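# Hang the shorts on their hanger and rail both hangers

## Task

Take the hanger lying inside the shorts and hang it up with the shorts still on it: both hanger ends must sit inside the waistband, the waistband must drape over both hanger shoulders, and the hook must stick out at the top. At the end both hangers must hang on the rail. The rack is loose and must finish upright at roughly its current spot. Release everything and move the grippers away when finished.

## Robot and tools

Robot: two arms, left_arm and right_arm, each ending in a two-finger gripper. The fingers point along the gripper's +z axis and open and close along its y axis. end_effector_position is the point between the finger pads, roughly 1 cm behind the fingertips.

Frames. The scene frame has its origin at table-top height midway between the nominal bases, +z up, +x out over the table, and left_arm on the +y side (arm names do not match image sides). Fixed cameras and the table use the scene frame. Each arm's hand positions, orientations, velocities, targets and wrist camera pose are given in that arm's own base frame. Calibrated bases in the scene frame: left_arm at (-0.006, +0.325, 0) m, quat_wxyz (+1.000, 0, 0, +0.005); right_arm at (+0.045, -0.289, 0) m, quat_wxyz (+1.000, 0, 0, -0.001); up is +z in both base frames. Reported hand poses may be off by a few centimetres, more at long reach.

Row layout (used by every moving tool): 16 numbers, one list covering both arms: left_arm x, y, z, qw, qx, qy, qz, opening, then right_arm in the same 8-number order. x, y, z are an absolute target position in metres for that arm's end_effector_position, in that arm's base frame; qw..qz is an absolute target orientation (w first) in the same frame. Opening runs from -1 (closed) to +1 (fully open, 0.094 m); it is a target, not an offset. Always send both arms' values even if one stays put; to keep an arm still, repeat its pose from the last result before it began resting, plus its desired opening, and resend the same quaternion each row rather than the drifted reported one.

execute_actions(actions, cameras): actions is a list of actions; each action is a table of up to 15 rows, one row per 1/30 s control step, the last row held for the rest of its 15 steps. An action is rejected for both arms if any target lies over 0.6 m from that gripper's current position along any of the gripper's own axes; if the first action fails this against the latest reported state, or any action is malformed, the whole call is rejected. An empty list just reports state and images. cameras selects images: omitted, null or ["all"] for all, [] for none; an unknown name voids the call.

move(target, speed, blend, opening_speed, blocking, cameras): drives each gripper in a straight line from its Hand target to the given row (or through a list of up to 15 rows), with no 0.6 m limit. speed is top path speed in m/s, 0.002 to 2.9, default 0.25 (turning capped at twice that in rad/s); one value or one per target. blend, in metres, rounds corners at intermediate targets. opening_speed (0.2 or more, scale units per second) ramps the fingers gradually; use a low value to close on soft items like cloth. blocking=false returns after about 0.5 s while the move continues; a new move replaces a running one. Paths ignore obstacles and the other arm; avoid passing near an arm's own base (it can flip shoulder posture). Faster moves stray more and hit harder. Changed openings on later targets are applied only after arrival and rest. Long moves are cut at 10 s. The result adds a move: line: done, off_target, moving, held, fault, and limits such as paced (pose clipped) or held (steps withheld). done means at rest within 10 mm and 2 degrees; neither done nor off_target proves contact or its absence.

wait(seconds, cameras): 0 to 10 s, arms hold their last command; a running move continues. stop(cameras): brakes a running move. zoom_image(camera, region): enlarges [x0, y0, x1, y1] pixels (max 504 by 504) of a camera's latest image; cameras are cam_head_left, cam_head_right, cam_high, cam_low, cam_left_wrist, cam_right_wrist, all 672x504. finished_scene(scene): ends the current scene given its number; irreversible.

Results: each arm's end_effector_position and quat, Hand target (where the arm is actually being driven, possibly short of what you asked; command the remainder next), Tool commands, Joint positions (last number is finger opening in metres), joint velocities (may read within noise), joint torques (include own weight, have offsets; joints 1-3 wrap at ±28 N m), and grip_measured on the -1..+1 scale. Empty-hand grip reads up to about 2.7 mm wide; on a hard part it can read a few mm narrower. From about 0.05 below the reading at first touch (far more for soft items) the gripper squeezes at full force, about 50-64 N per pad. To release, command an opening well above grip_measured.

Control notes: orientation commands are clipped to 40 degrees from the measured one per step; damped IK favours position. Friction and weight can leave a gripper a centimetre or more off target in free air. The scene keeps running between your replies, holding the last command. A clearance check may hold commands that bring a gripper near the other arm, but not gripper-to-gripper contact.

Avoid: anything leaving the table or being left off it; dropping or releasing moving items; slams, hard hits, strong pushes; toppling or shifting the loose rack; any press between the two arms (including closing on the other gripper), which can end the scene; arm fault stops. Motor heat builds when holding loads, staying stretched or pushing toward unreachable poses; MOTOR HOT appears at 75 °C, at 90 °C an OVER-TEMPERATURE FAULT folds that arm and it goes idle, at 100 °C it collapses. Joint ranges (rad): waist -2.618..3.054, shoulder 0..3.142, elbow 0..3.142 (straight 2.901), wrist pitch -1.571..1.571, wrist yaw -1.571..1.571, wrist roll -2.094..2.094. Loose objects may occasionally get nudged.

Each tool is called after "Call:" as name(argument=value, ...) on one line, values as JSON.

## Session

Call:
execute_actions(actions=[])

Call:
zoom_image(camera="cam_high", region=[180, 40, 560, 260])

Call:
zoom_image(camera="cam_head_right", region=[220, 100, 640, 400])

Scene clock: 0.00 s.
left_arm: end_effector_position=(+0.3956, +0.0495, +0.1070) grip_measured=+1.000 end_effector_quat_wxyz=(+0.559, -0.072, +0.824, +0.065) | right_arm: end_effector_position=(+0.4041, -0.0030, +0.1227) grip_measured=+1.000 end_effector_quat_wxyz=(+0.611, -0.034, +0.791, +0.002)
Joint positions: left_arm=[0.064 1.475 0.424 0.672 -0.129 -0.023 0.094] | right_arm=[-0.052 1.517 0.385 0.874 -0.095 -0.065 0.094]
Joint velocities: within noise
Joint torques (N m): no reading
Heat: left arm: 30 °C; right arm: 29 °C.
Hand target: left_arm +0.3944, +0.0495, +0.1045; +0.553, -0.072, +0.827, +0.065 | right_arm +0.4038, -0.0029, +0.1215; +0.608, -0.034, +0.794, +0.003
Tool commands: left_gripper/opening=+1.0 right_gripper/opening=+1.0

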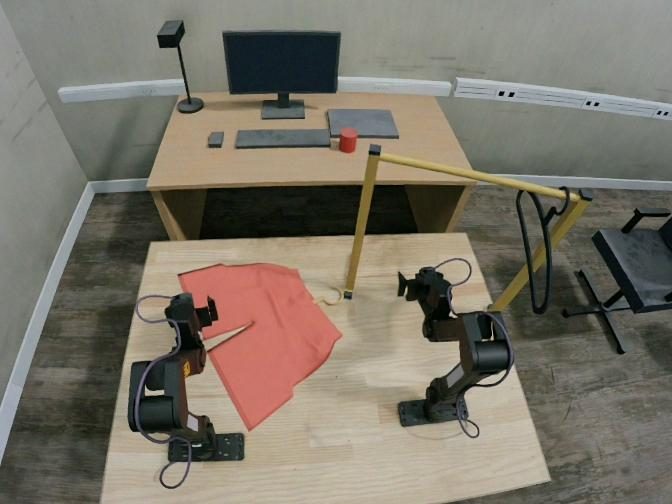

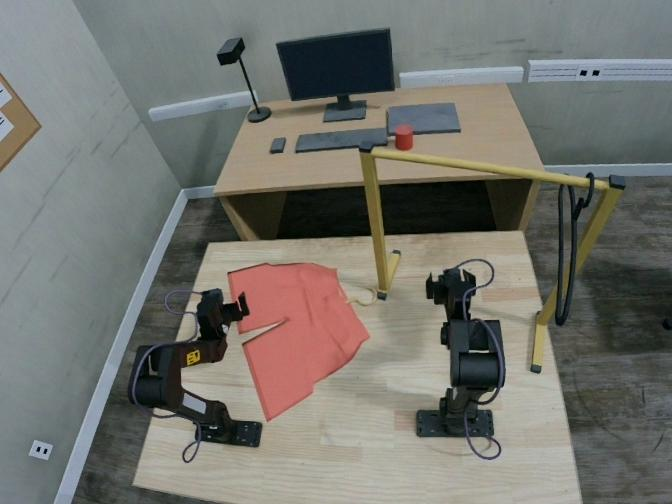

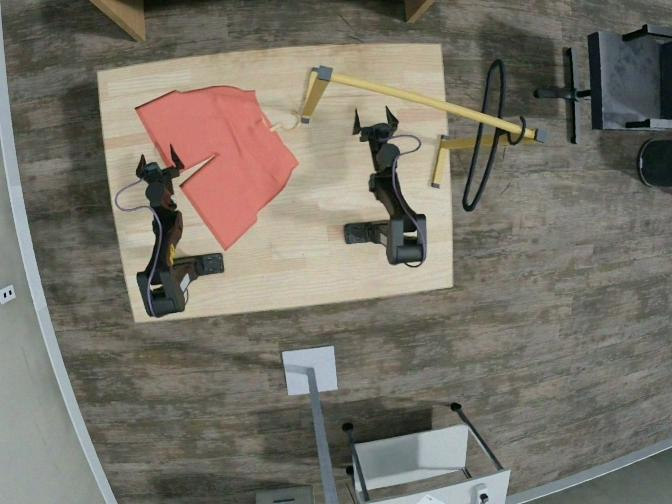

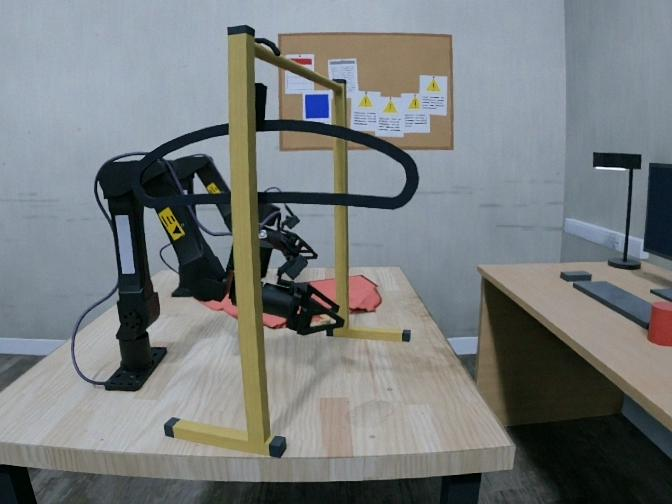

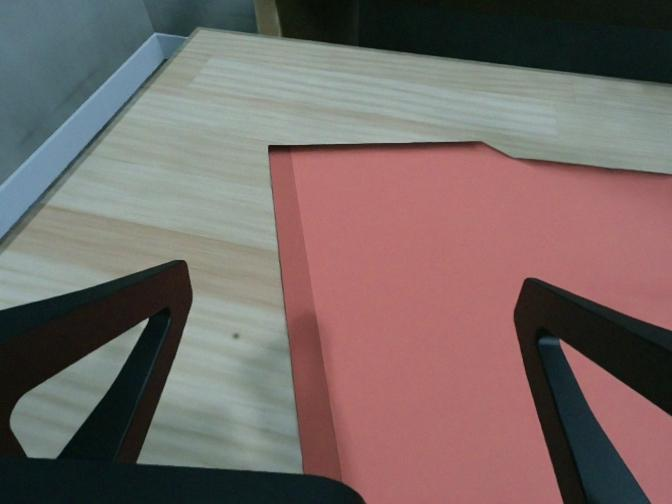

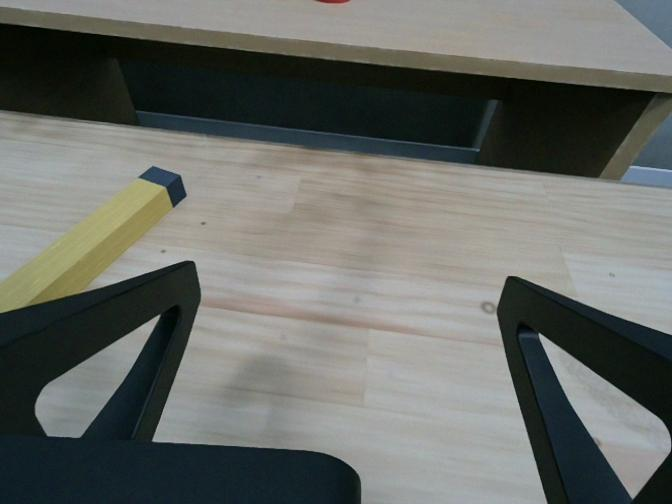

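Scaled by 1.326 from the camera's 672x504 image, which has a finer 960x720 frame.

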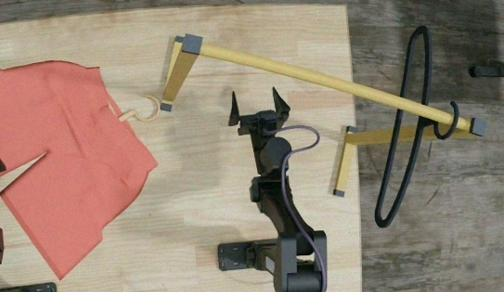

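Scaled by 1.200 from the camera's 672x504 image, which has a finer 960x720 frame.

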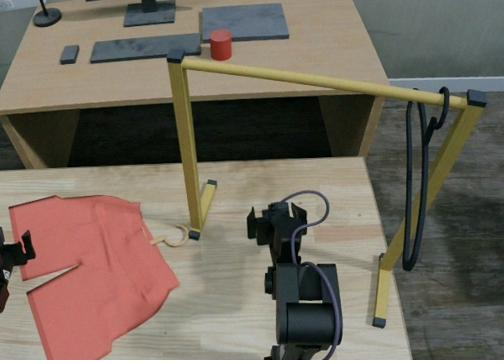

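Call:
move(target=[[0.394,0.0495,0.105,0.555,-0.072,0.826,0.065,1,0.29,0.02,0.26,0.25,0.35,0.89,0.08,-0.1],[0.394,0.0495,0.105,0.555,-0.072,0.826,0.065,1,0.35,0.23,0.20,0.069,0.524,0.842,0.110,-0.1]], speed=0.2)

Call:
zoom_image(camera="cam_high", region=[220, 60, 340, 180])

Scene clock: 6.67 s.
left_arm: end_effector_position=(+0.3956, +0.0495, +0.1070) grip_measured=+1.000 end_effector_quat_wxyz=(+0.559, -0.072, +0.824, +0.065) | right_arm: end_effector_position=(+0.3494, +0.2281, +0.2032) grip_measured=-0.098 end_effector_quat_wxyz=(+0.074, +0.520, +0.842, +0.119)
Joint positions: left_arm=[0.064 1.475 0.424 0.672 -0.129 -0.023 0.094] | right_arm=[0.592 1.911 1.971 -1.352 0.037 1.693 0.042]
Joint torques (N m): left_arm=[0.05 -5.42 5.79 1.63 -0.03 -0.01] | right_arm=[0.12 -7.88 8.85 0.71 0.02 0.06]
Heat: left arm: 31 °C; right arm: 31 °C.
Hand target: left_arm +0.3940, +0.0495, +0.1050; +0.555, -0.072, +0.826, +0.065 | right_arm +0.3498, +0.2300, +0.2000; +0.069, +0.524, +0.842, +0.110
Off the commanded pose: left_arm 0.003 m, 1 deg | right_arm 0.004 m, 1 deg.
move: done

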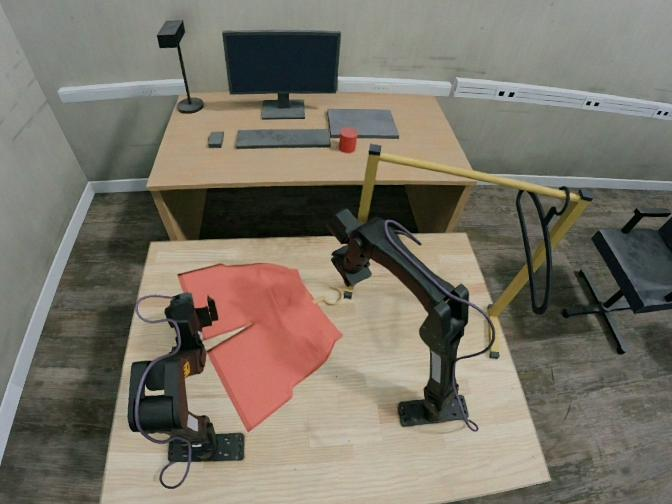

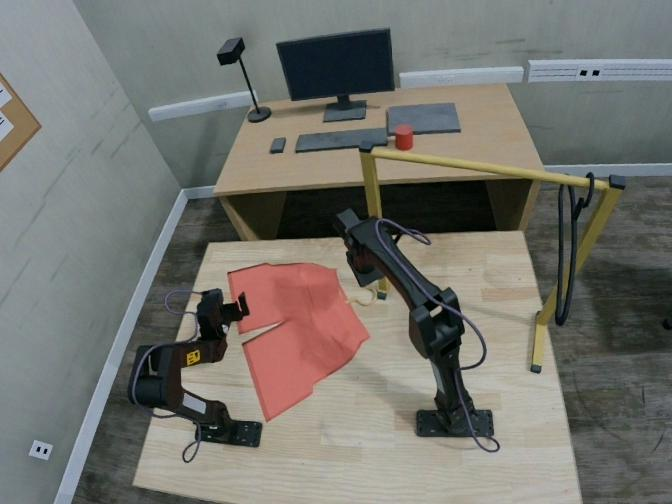

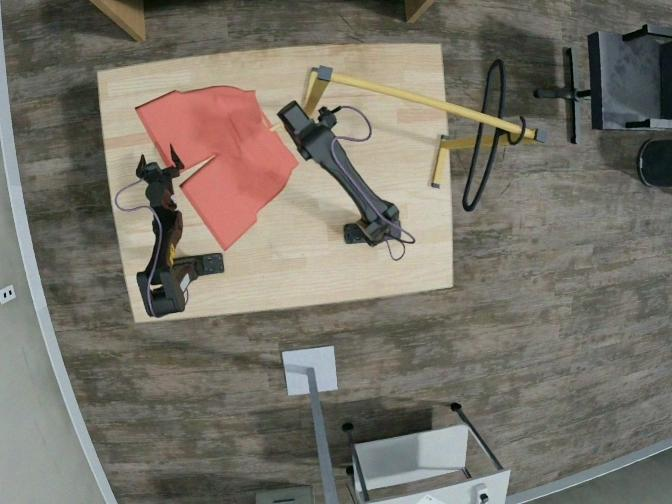

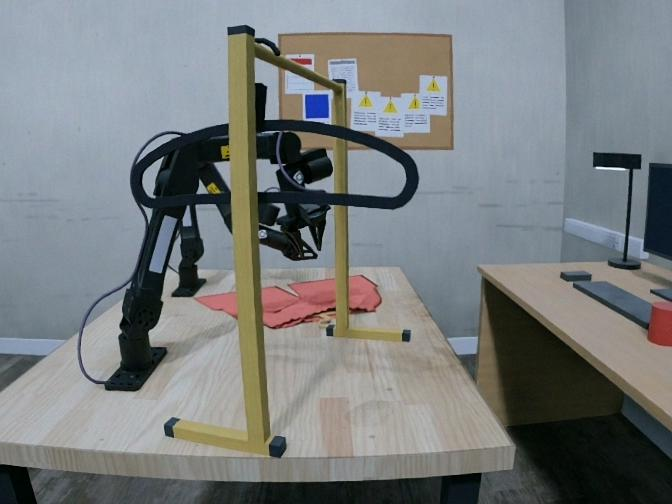

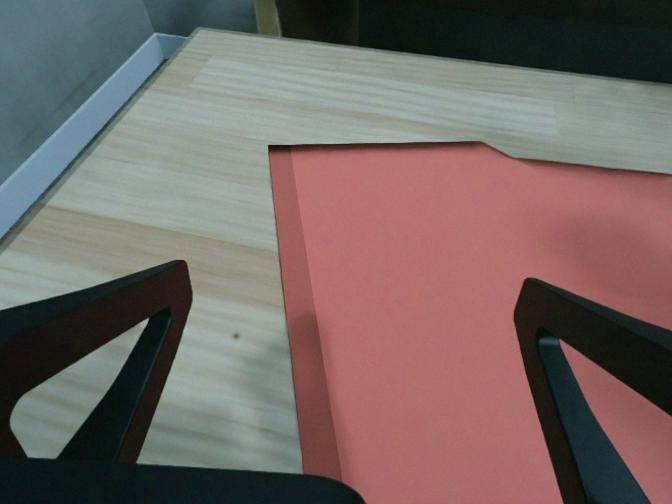

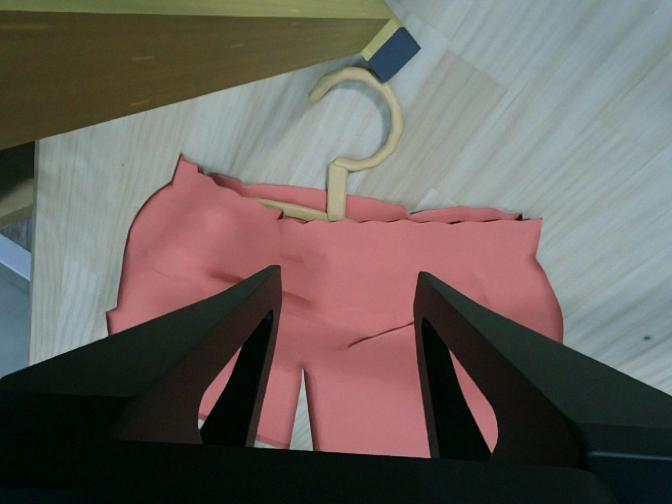

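Scaled by 4.200 from the camera's 672x504 image, which has a finer 960x720 frame.

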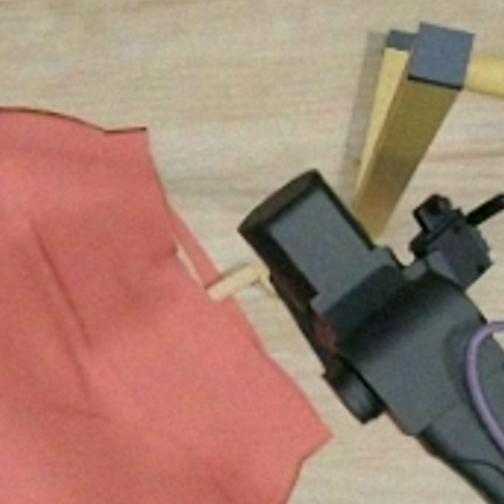

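Call:
move(target=[0.394,0.0495,0.105,0.555,-0.072,0.826,0.065,1,0.368,0.27,0.09,0.069,0.524,0.842,0.108,-0.3], speed=0.15, cameras=["cam_right_wrist","cam_low","cam_high"])

Scene clock: 8.57 s.
left_arm: end_effector_position=(+0.3956, +0.0495, +0.1070) grip_measured=+1.000 end_effector_quat_wxyz=(+0.559, -0.072, +0.824, +0.065) | right_arm: end_effector_position=(+0.3672, +0.2704, +0.1045) grip_measured=-0.298 end_effector_quat_wxyz=(+0.067, +0.524, +0.841, +0.120)
Joint positions: left_arm=[0.064 1.475 0.424 0.672 -0.129 -0.023 0.094] | right_arm=[0.648 2.03 1.744 -1.011 0.038 1.757 0.033]
Joint torques (N m): left_arm=[0.05 -5.55 5.71 1.61 -0.03 0.01] | right_arm=[0.24 -9.28 5.79 1.13 0.12 0.01]
Heat: left arm: 31 °C; right arm: 31 °C.
Hand target: left_arm +0.3940, +0.0495, +0.1050; +0.555, -0.072, +0.826, +0.065 | right_arm +0.3677, +0.2698, +0.0902; +0.069, +0.524, +0.842, +0.108
Off the commanded pose: left_arm 0.003 m, 1 deg | right_arm 0.014 m, 1 deg.
move: off_target (right_arm)
Images, in order (width x height): cam_high 672x504, cam_low 672x504, cam_right_wrist 672x504.

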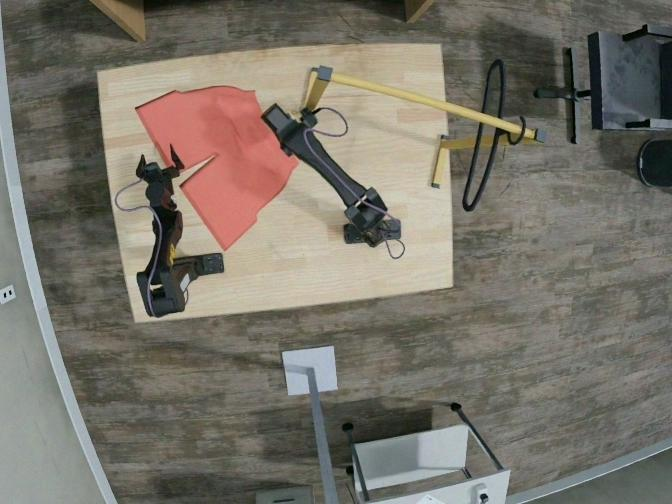

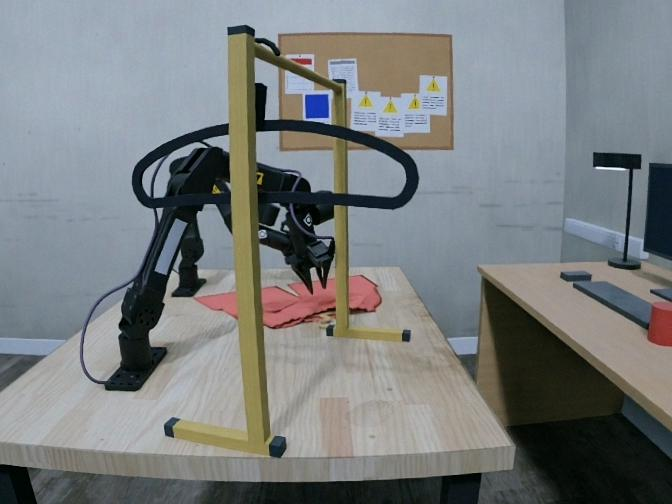

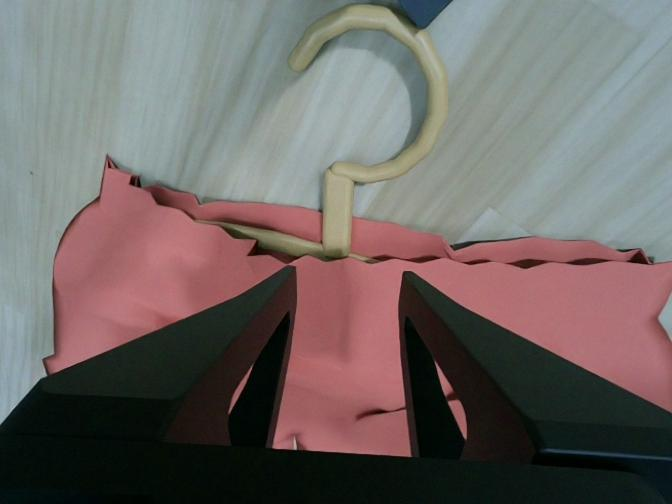

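Call:
move(target=[0.394,0.0495,0.105,0.555,-0.072,0.826,0.065,1,0.379,0.289,0.029,0.069,0.524,0.842,0.105,-0.3], speed=0.08, cameras=["cam_right_wrist","cam_low","cam_high"])

Scene clock: 10.30 s.
left_arm: end_effector_position=(+0.3956, +0.0495, +0.1070) grip_measured=+1.000 end_effector_quat_wxyz=(+0.559, -0.072, +0.824, +0.065) | right_arm: end_effector_position=(+0.3834, +0.2910, +0.0484) grip_measured=-0.298 end_effector_quat_wxyz=(+0.070, +0.524, +0.839, +0.125)
Joint positions: left_arm=[0.064 1.475 0.424 0.672 -0.129 -0.023 0.094] | right_arm=[0.664 2.153 1.703 -0.837 0.046 1.774 0.033]
Joint torques (N m): left_arm=[0.02 -5.49 5.63 1.62 -0.01 0.03] | right_arm=[0.55 -9.87 5.52 1.07 0.16 0.07]
Heat: left arm: 32 °C; right arm: 31 °C.
Hand target: left_arm +0.3940, +0.0495, +0.1050; +0.555, -0.072, +0.826, +0.065 | right_arm +0.3785, +0.2887, +0.0294; +0.069, +0.524, +0.842, +0.105
Off the commanded pose: left_arm 0.003 m, 1 deg | right_arm 0.020 m, 2 deg.
move: off_target (right_arm)
Images, in order (width x height): cam_high 672x504, cam_low 672x504, cam_right_wrist 672x504.

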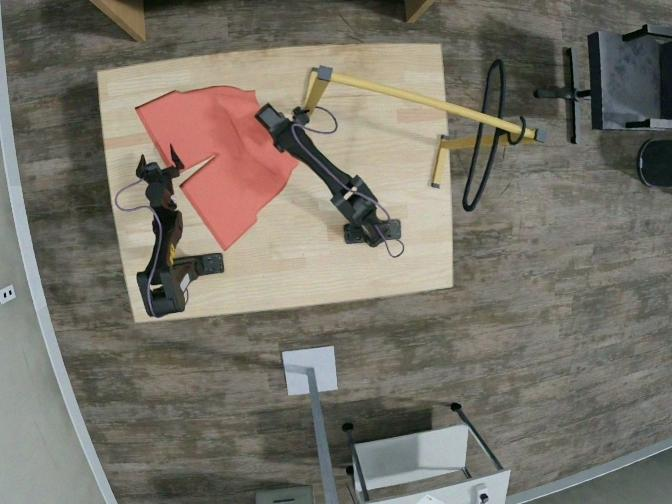

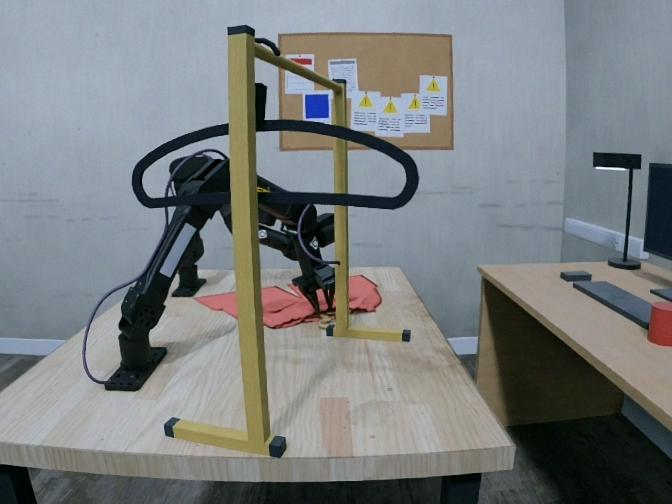

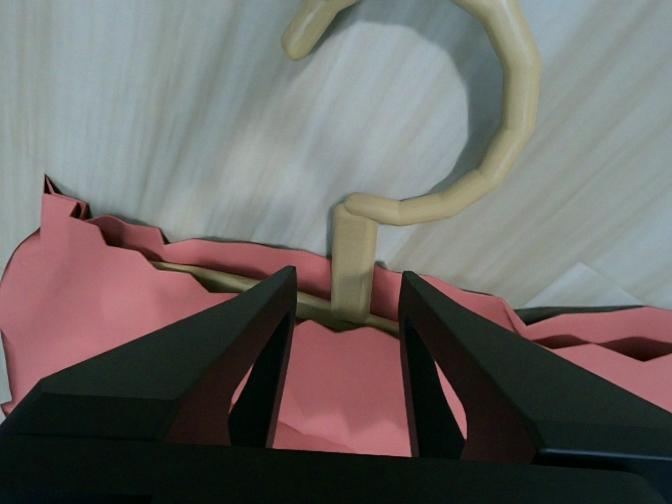

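Call:
move(target=[0.394,0.0495,0.105,0.555,-0.072,0.826,0.065,1,0.388,0.284,0.004,0.069,0.524,0.842,0.103,-0.3], speed=0.06, cameras=["cam_right_wrist","cam_low"])

Call:
zoom_image(camera="cam_low", region=[260, 240, 400, 350])

Scene clock: 11.53 s.
left_arm: end_effector_position=(+0.3956, +0.0495, +0.1070) grip_measured=+1.000 end_effector_quat_wxyz=(+0.559, -0.072, +0.824, +0.065) | right_arm: end_effector_position=(+0.3843, +0.2918, +0.0265) grip_measured=-0.298 end_effector_quat_wxyz=(+0.067, +0.525, +0.840, +0.119)
Joint positions: left_arm=[0.064 1.475 0.424 0.672 -0.129 -0.023 0.094] | right_arm=[0.664 2.19 1.678 -0.788 0.045 1.775 0.033]
Joint torques (N m): left_arm=[0.08 -5.37 5.74 1.6 0 0.02] | right_arm=[-1.16 -9.26 5.39 1.31 0.12 -0.23]
Heat: left arm: 32 °C; right arm: 31 °C.
Hand target: left_arm +0.3940, +0.0495, +0.1050; +0.555, -0.072, +0.826, +0.065 | right_arm +0.3870, +0.2835, +0.0046; +0.069, +0.524, +0.843, +0.103
Off the commanded pose: left_arm 0.003 m, 1 deg | right_arm 0.024 m, 2 deg.
move: off_target (right_arm)
Images, in order (width x height): cam_low 672x504, cam_right_wrist 672x504.

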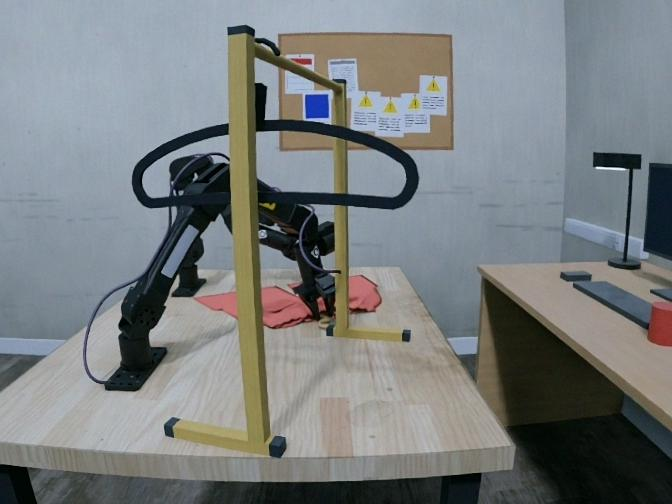

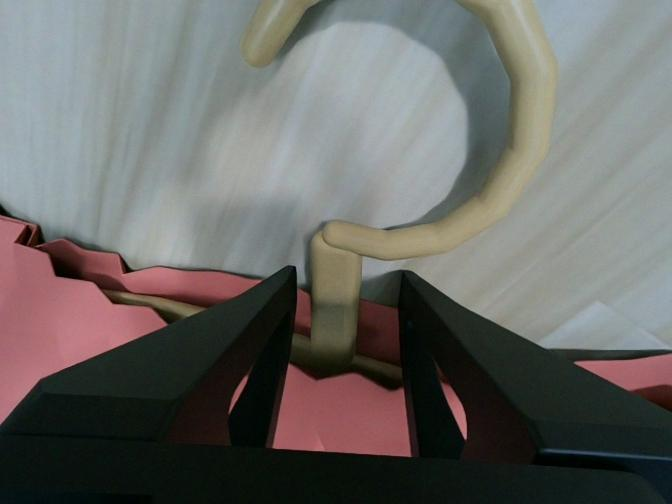

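Scaled by 3.600 from the camera's 672x504 image, which has a finer 960x720 frame.

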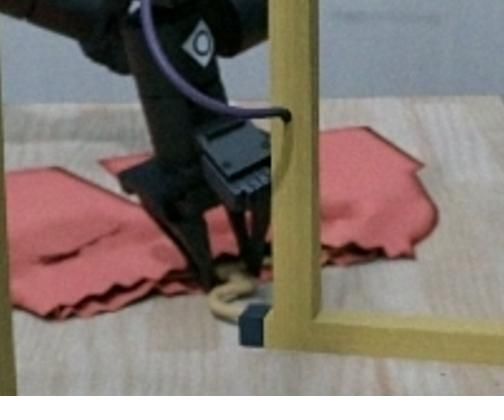

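Call:
move(target=[[0.394,0.0495,0.105,0.555,-0.072,0.826,0.065,1,0.391,0.285,-0.003,0.069,0.524,0.842,0.103,-0.3],[0.394,0.0495,0.105,0.555,-0.072,0.826,0.065,1,0.391,0.285,-0.001,0.069,0.524,0.842,0.103,-0.85]], speed=0.05, opening_speed=0.3, cameras=["cam_right_wrist","cam_low"])

Scene clock: 14.57 s.
left_arm: end_effector_position=(+0.3956, +0.0495, +0.1070) grip_measured=+1.000 end_effector_quat_wxyz=(+0.559, -0.072, +0.824, +0.065) | right_arm: end_effector_position=(+0.3907, +0.2965, +0.0246) grip_measured=-0.739 end_effector_quat_wxyz=(+0.072, +0.521, +0.840, +0.132)
Joint positions: left_arm=[0.064 1.475 0.424 0.672 -0.129 -0.023 0.094] | right_arm=[0.663 2.2 1.678 -0.751 0.044 1.767 0.012]
Joint torques (N m): left_arm=[-0.08 -5.48 5.7 1.63 -0.03 0.02] | right_arm=[-1.22 -8.76 6.01 0.99 0.14 -0.15]
Heat: left arm: 32 °C; right arm: 32 °C.
Hand target: left_arm +0.3940, +0.0495, +0.1050; +0.555, -0.072, +0.826, +0.065 | right_arm +0.3900, +0.2846, -0.0001; +0.069, +0.524, +0.842, +0.103
Off the commanded pose: left_arm 0.003 m, 1 deg | right_arm 0.028 m, 3 deg.
move: off_target (right_arm); target 2's new opening was sent with right_arm's hand 0.029 m and 2 deg from that target
Images, in order (width x height): cam_low 672x504, cam_right_wrist 672x504.

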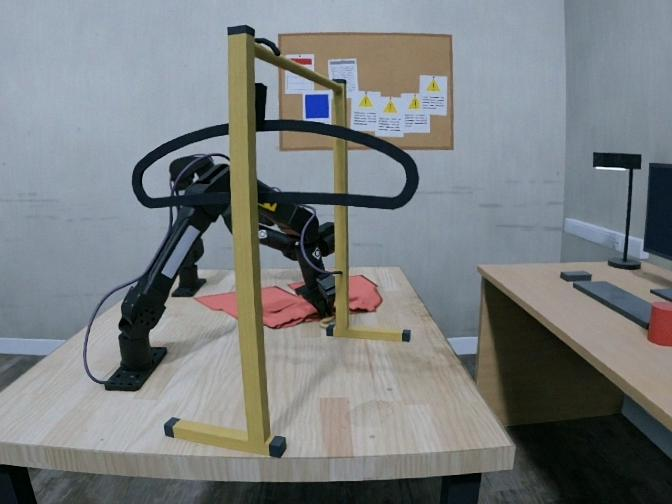

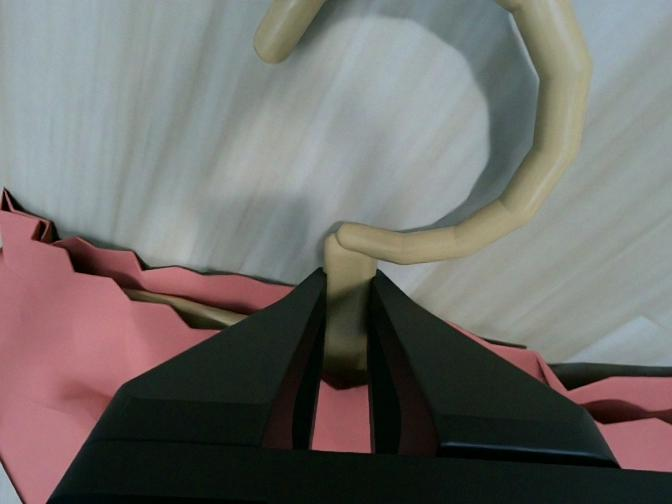

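Call:
move(target=[[0.394,0.0495,0.16,0.555,-0.072,0.826,0.065,1,0.383,0.285,0.03,0.069,0.524,0.842,0.105,-1],[0.2,0.10,0.30,0.60,0,0.80,0,1,0.355,0.285,0.11,0.178,0.505,0.844,0.040,-1]], speed=0.1)

Scene clock: 19.57 s.
left_arm: end_effector_position=(+0.2016, +0.1029, +0.2942) grip_measured=+1.000 end_effector_quat_wxyz=(+0.597, -0.002, +0.802, +0.002) | right_arm: end_effector_position=(+0.3528, +0.2811, +0.0826) grip_measured=-0.741 end_effector_quat_wxyz=(+0.166, +0.502, +0.849, +0.015)
Joint positions: left_arm=[1.267 0.735 0.898 -0.938 1.149 0.732 0.094] | right_arm=[0.793 2.17 1.867 -1.154 0.315 1.843 0.012]
Joint torques (N m): left_arm=[0.95 0.72 8.27 0.78 0.56 0.12] | right_arm=[0.49 -15.73 9.13 0.44 0.31 0.08]
Heat: left arm: 32 °C; right arm: 37 °C.
Hand target: left_arm +0.2003, +0.1001, +0.2999; +0.600, -0.001, +0.800, +0.001 | right_arm +0.3547, +0.2846, +0.1095; +0.178, +0.505, +0.844, +0.040
Off the commanded pose: left_arm 0.007 m, 1 deg | right_arm 0.028 m, 3 deg.
move: off_target (right_arm)

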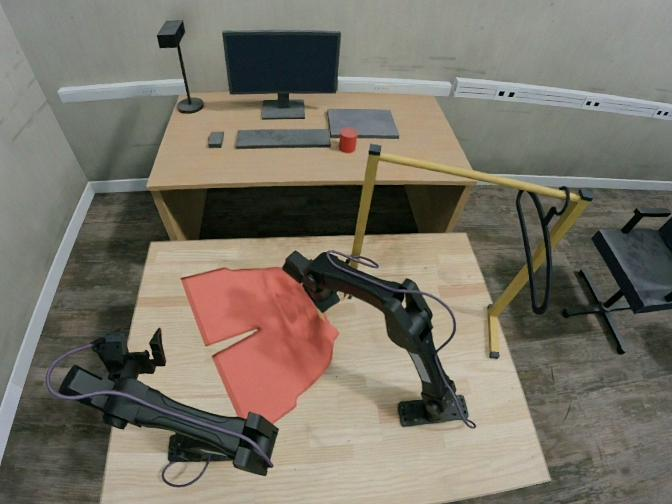

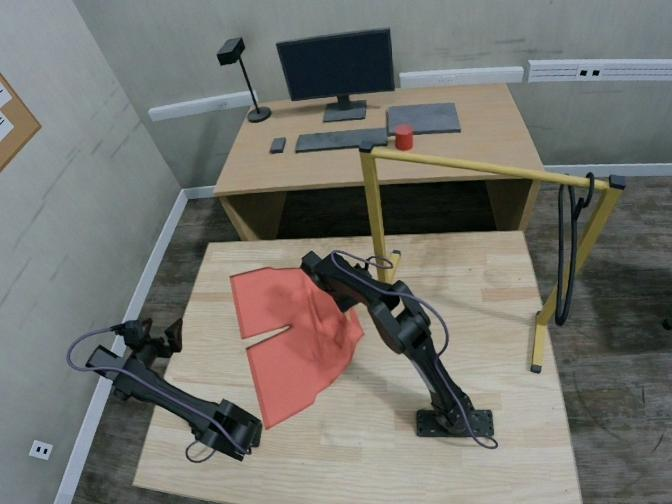

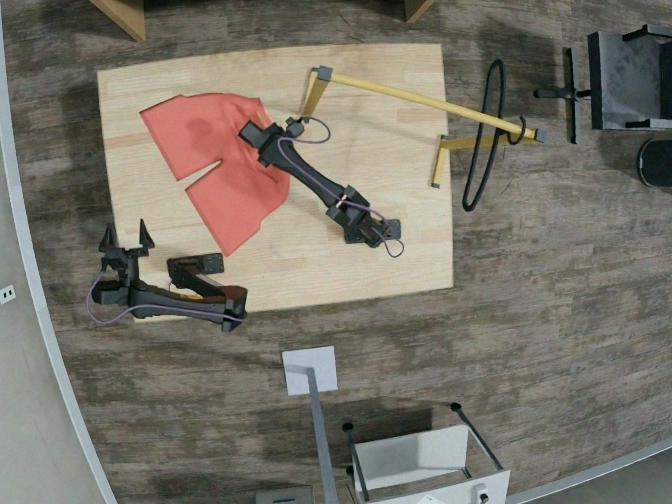

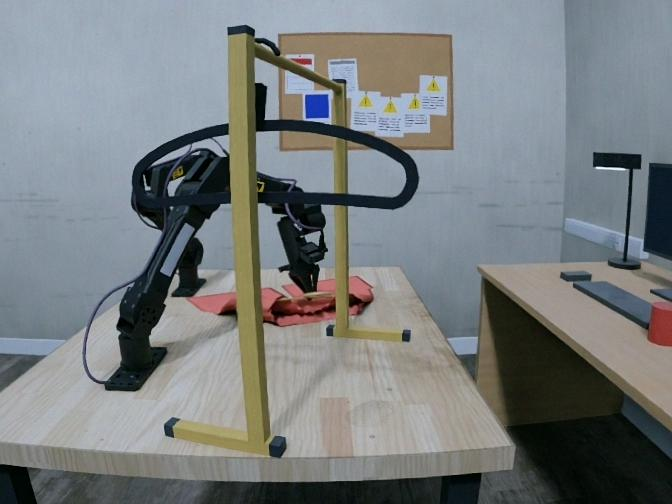

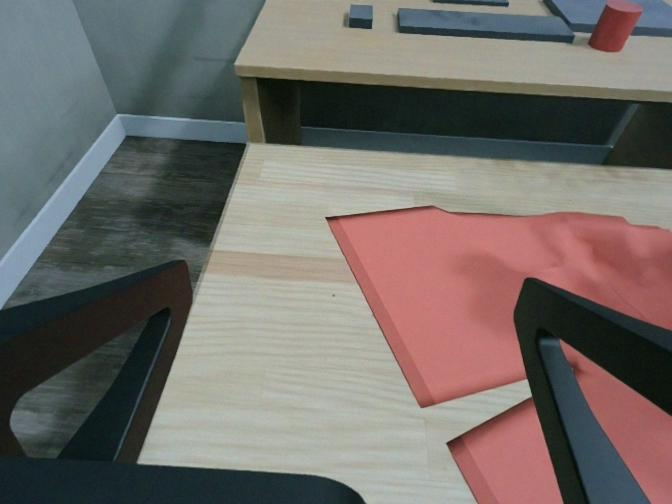

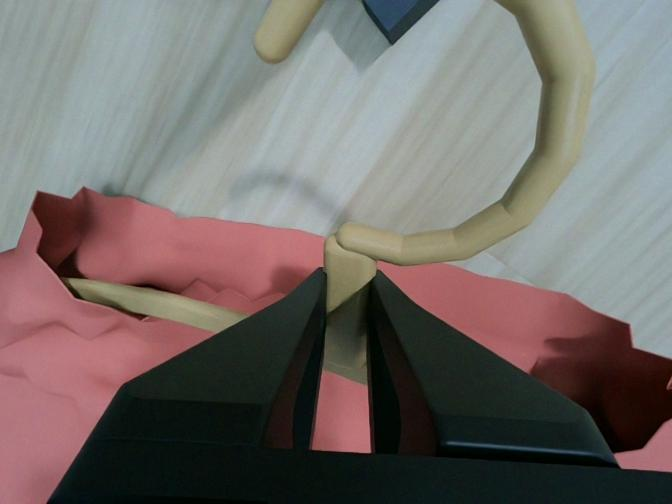

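Call:
move(target=[[0.2,0.10,0.30,0.60,0,0.80,0,1,0.285,0.26,0.21,0.285,0.477,0.831,-0.03,-1],[0.2,0.10,0.30,0.60,0,0.80,0,1,0.255,0.18,0.33,0.481,0.398,0.763,-0.167,-1]], speed=0.12)

Call:
zoom_image(camera="cam_low", region=[180, 120, 420, 350])

Scene clock: 23.90 s.
left_arm: end_effector_position=(+0.2016, +0.1024, +0.2942) grip_measured=+1.000 end_effector_quat_wxyz=(+0.597, -0.001, +0.802, +0.002) | right_arm: end_effector_position=(+0.2578, +0.1866, +0.3217) grip_measured=-0.741 end_effector_quat_wxyz=(+0.504, +0.313, +0.805, +0.007)
Joint positions: left_arm=[1.267 0.735 0.898 -0.941 1.15 0.735 0.094] | right_arm=[1.13 1.58 1.731 -1.575 1.05 1.786 0.012]
Joint torques (N m): left_arm=[1.01 0.81 8.13 0.78 0.54 0.08] | right_arm=[0.59 -8.34 4.93 0.54 0.91 -0.06]
Heat: left arm: 31 °C; right arm: 39 °C.
Hand target: left_arm +0.2002, +0.1000, +0.3000; +0.600, +0.000, +0.800, +0.001 | right_arm +0.2557, +0.1799, +0.3295; +0.519, +0.305, +0.798, +0.006
Off the commanded pose: left_arm 0.007 m, 0 deg | right_arm 0.011 m, 23 deg.
joint sent to its limit (right arm) — joint 4 (wrist pitch), lower limit. The joint targets are off in orientation, not in position.
move: off_target (right_arm)

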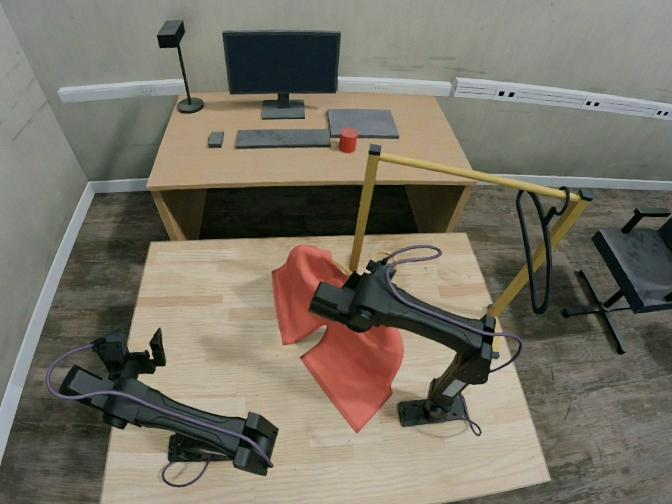

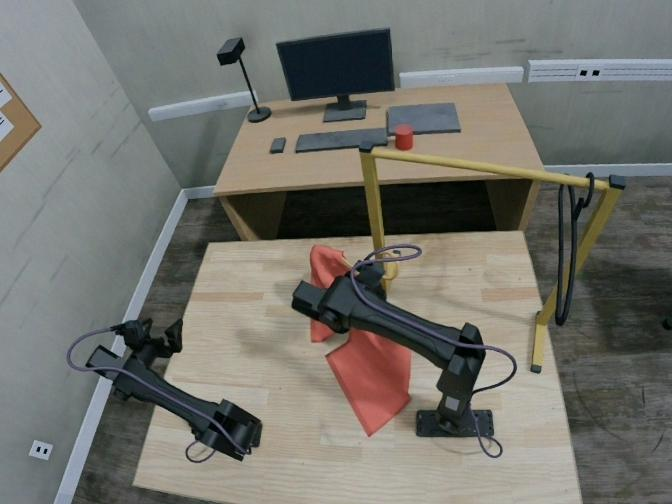

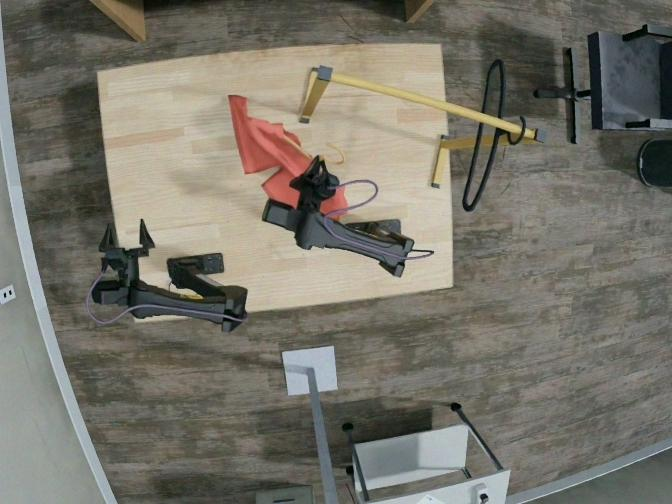

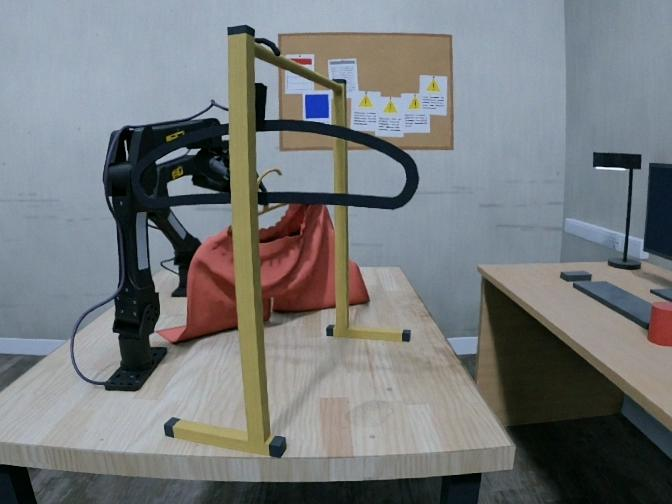

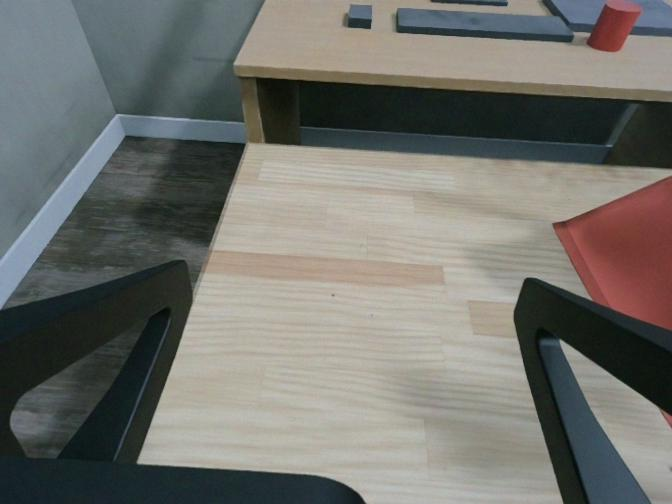

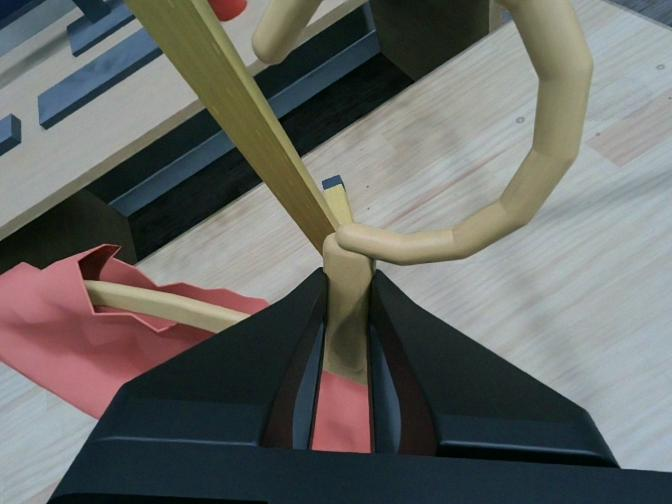

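Scaled by 2.100 from the camera's 672x504 image, which has a finer 960x720 frame.

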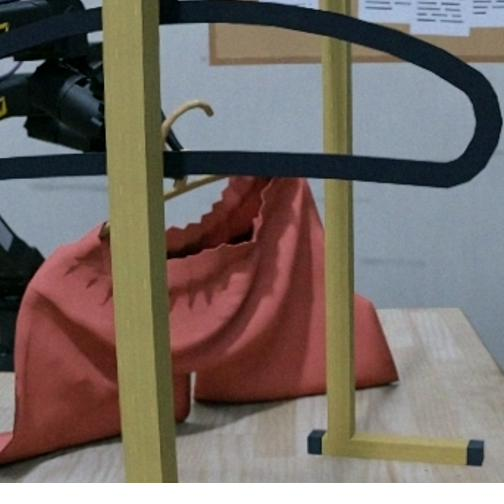

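Call:
zoom_image(camera="cam_low", region=[220, 160, 320, 260])

Call:
zoom_image(camera="cam_head_left", region=[260, 230, 440, 350])

Call:
zoom_image(camera="cam_head_right", region=[290, 230, 430, 350])

Call:
zoom_image(camera="cam_high", region=[220, 90, 380, 230])

Scaled by 5.040 from the camera's 672x504 image, which has a finer 960x720 frame.

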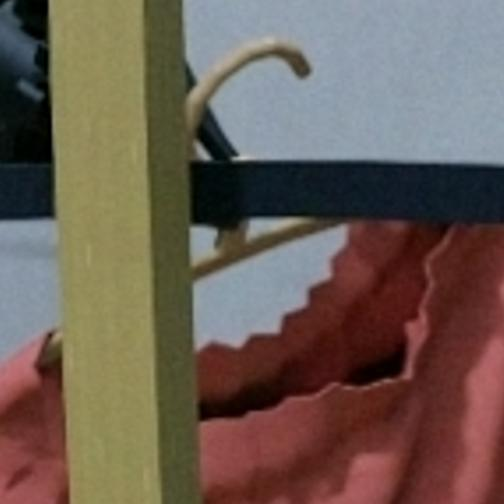

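Scaled by 2.800 from the camera's 672x504 image, which has a finer 960x720 frame.

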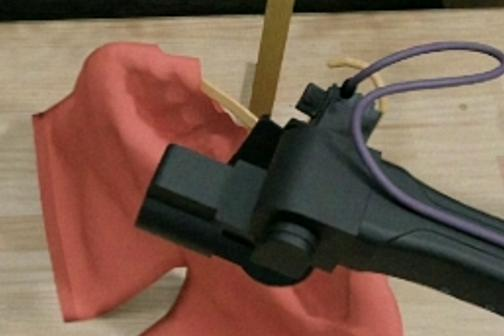

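Scaled by 3.600 from the camera's 672x504 image, which has a finer 960x720 frame.

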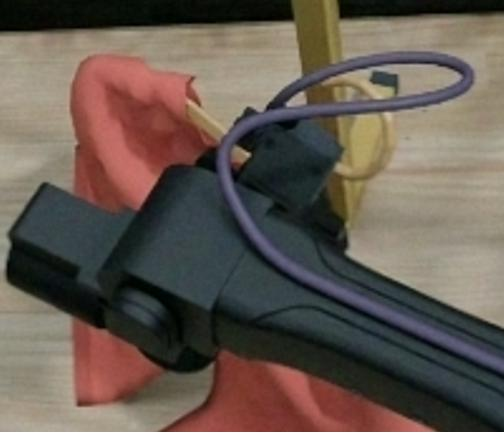

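Scaled by 3.150 from the camera's 672x504 image, which has a finer 960x720 frame.

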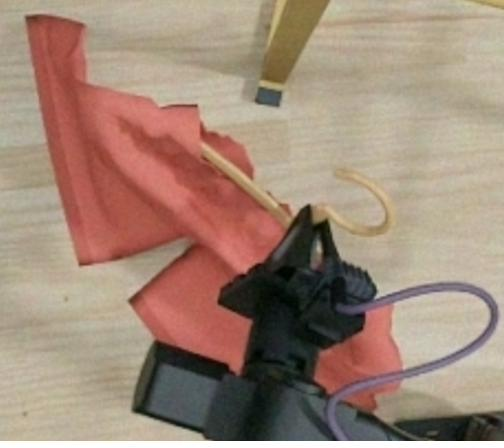

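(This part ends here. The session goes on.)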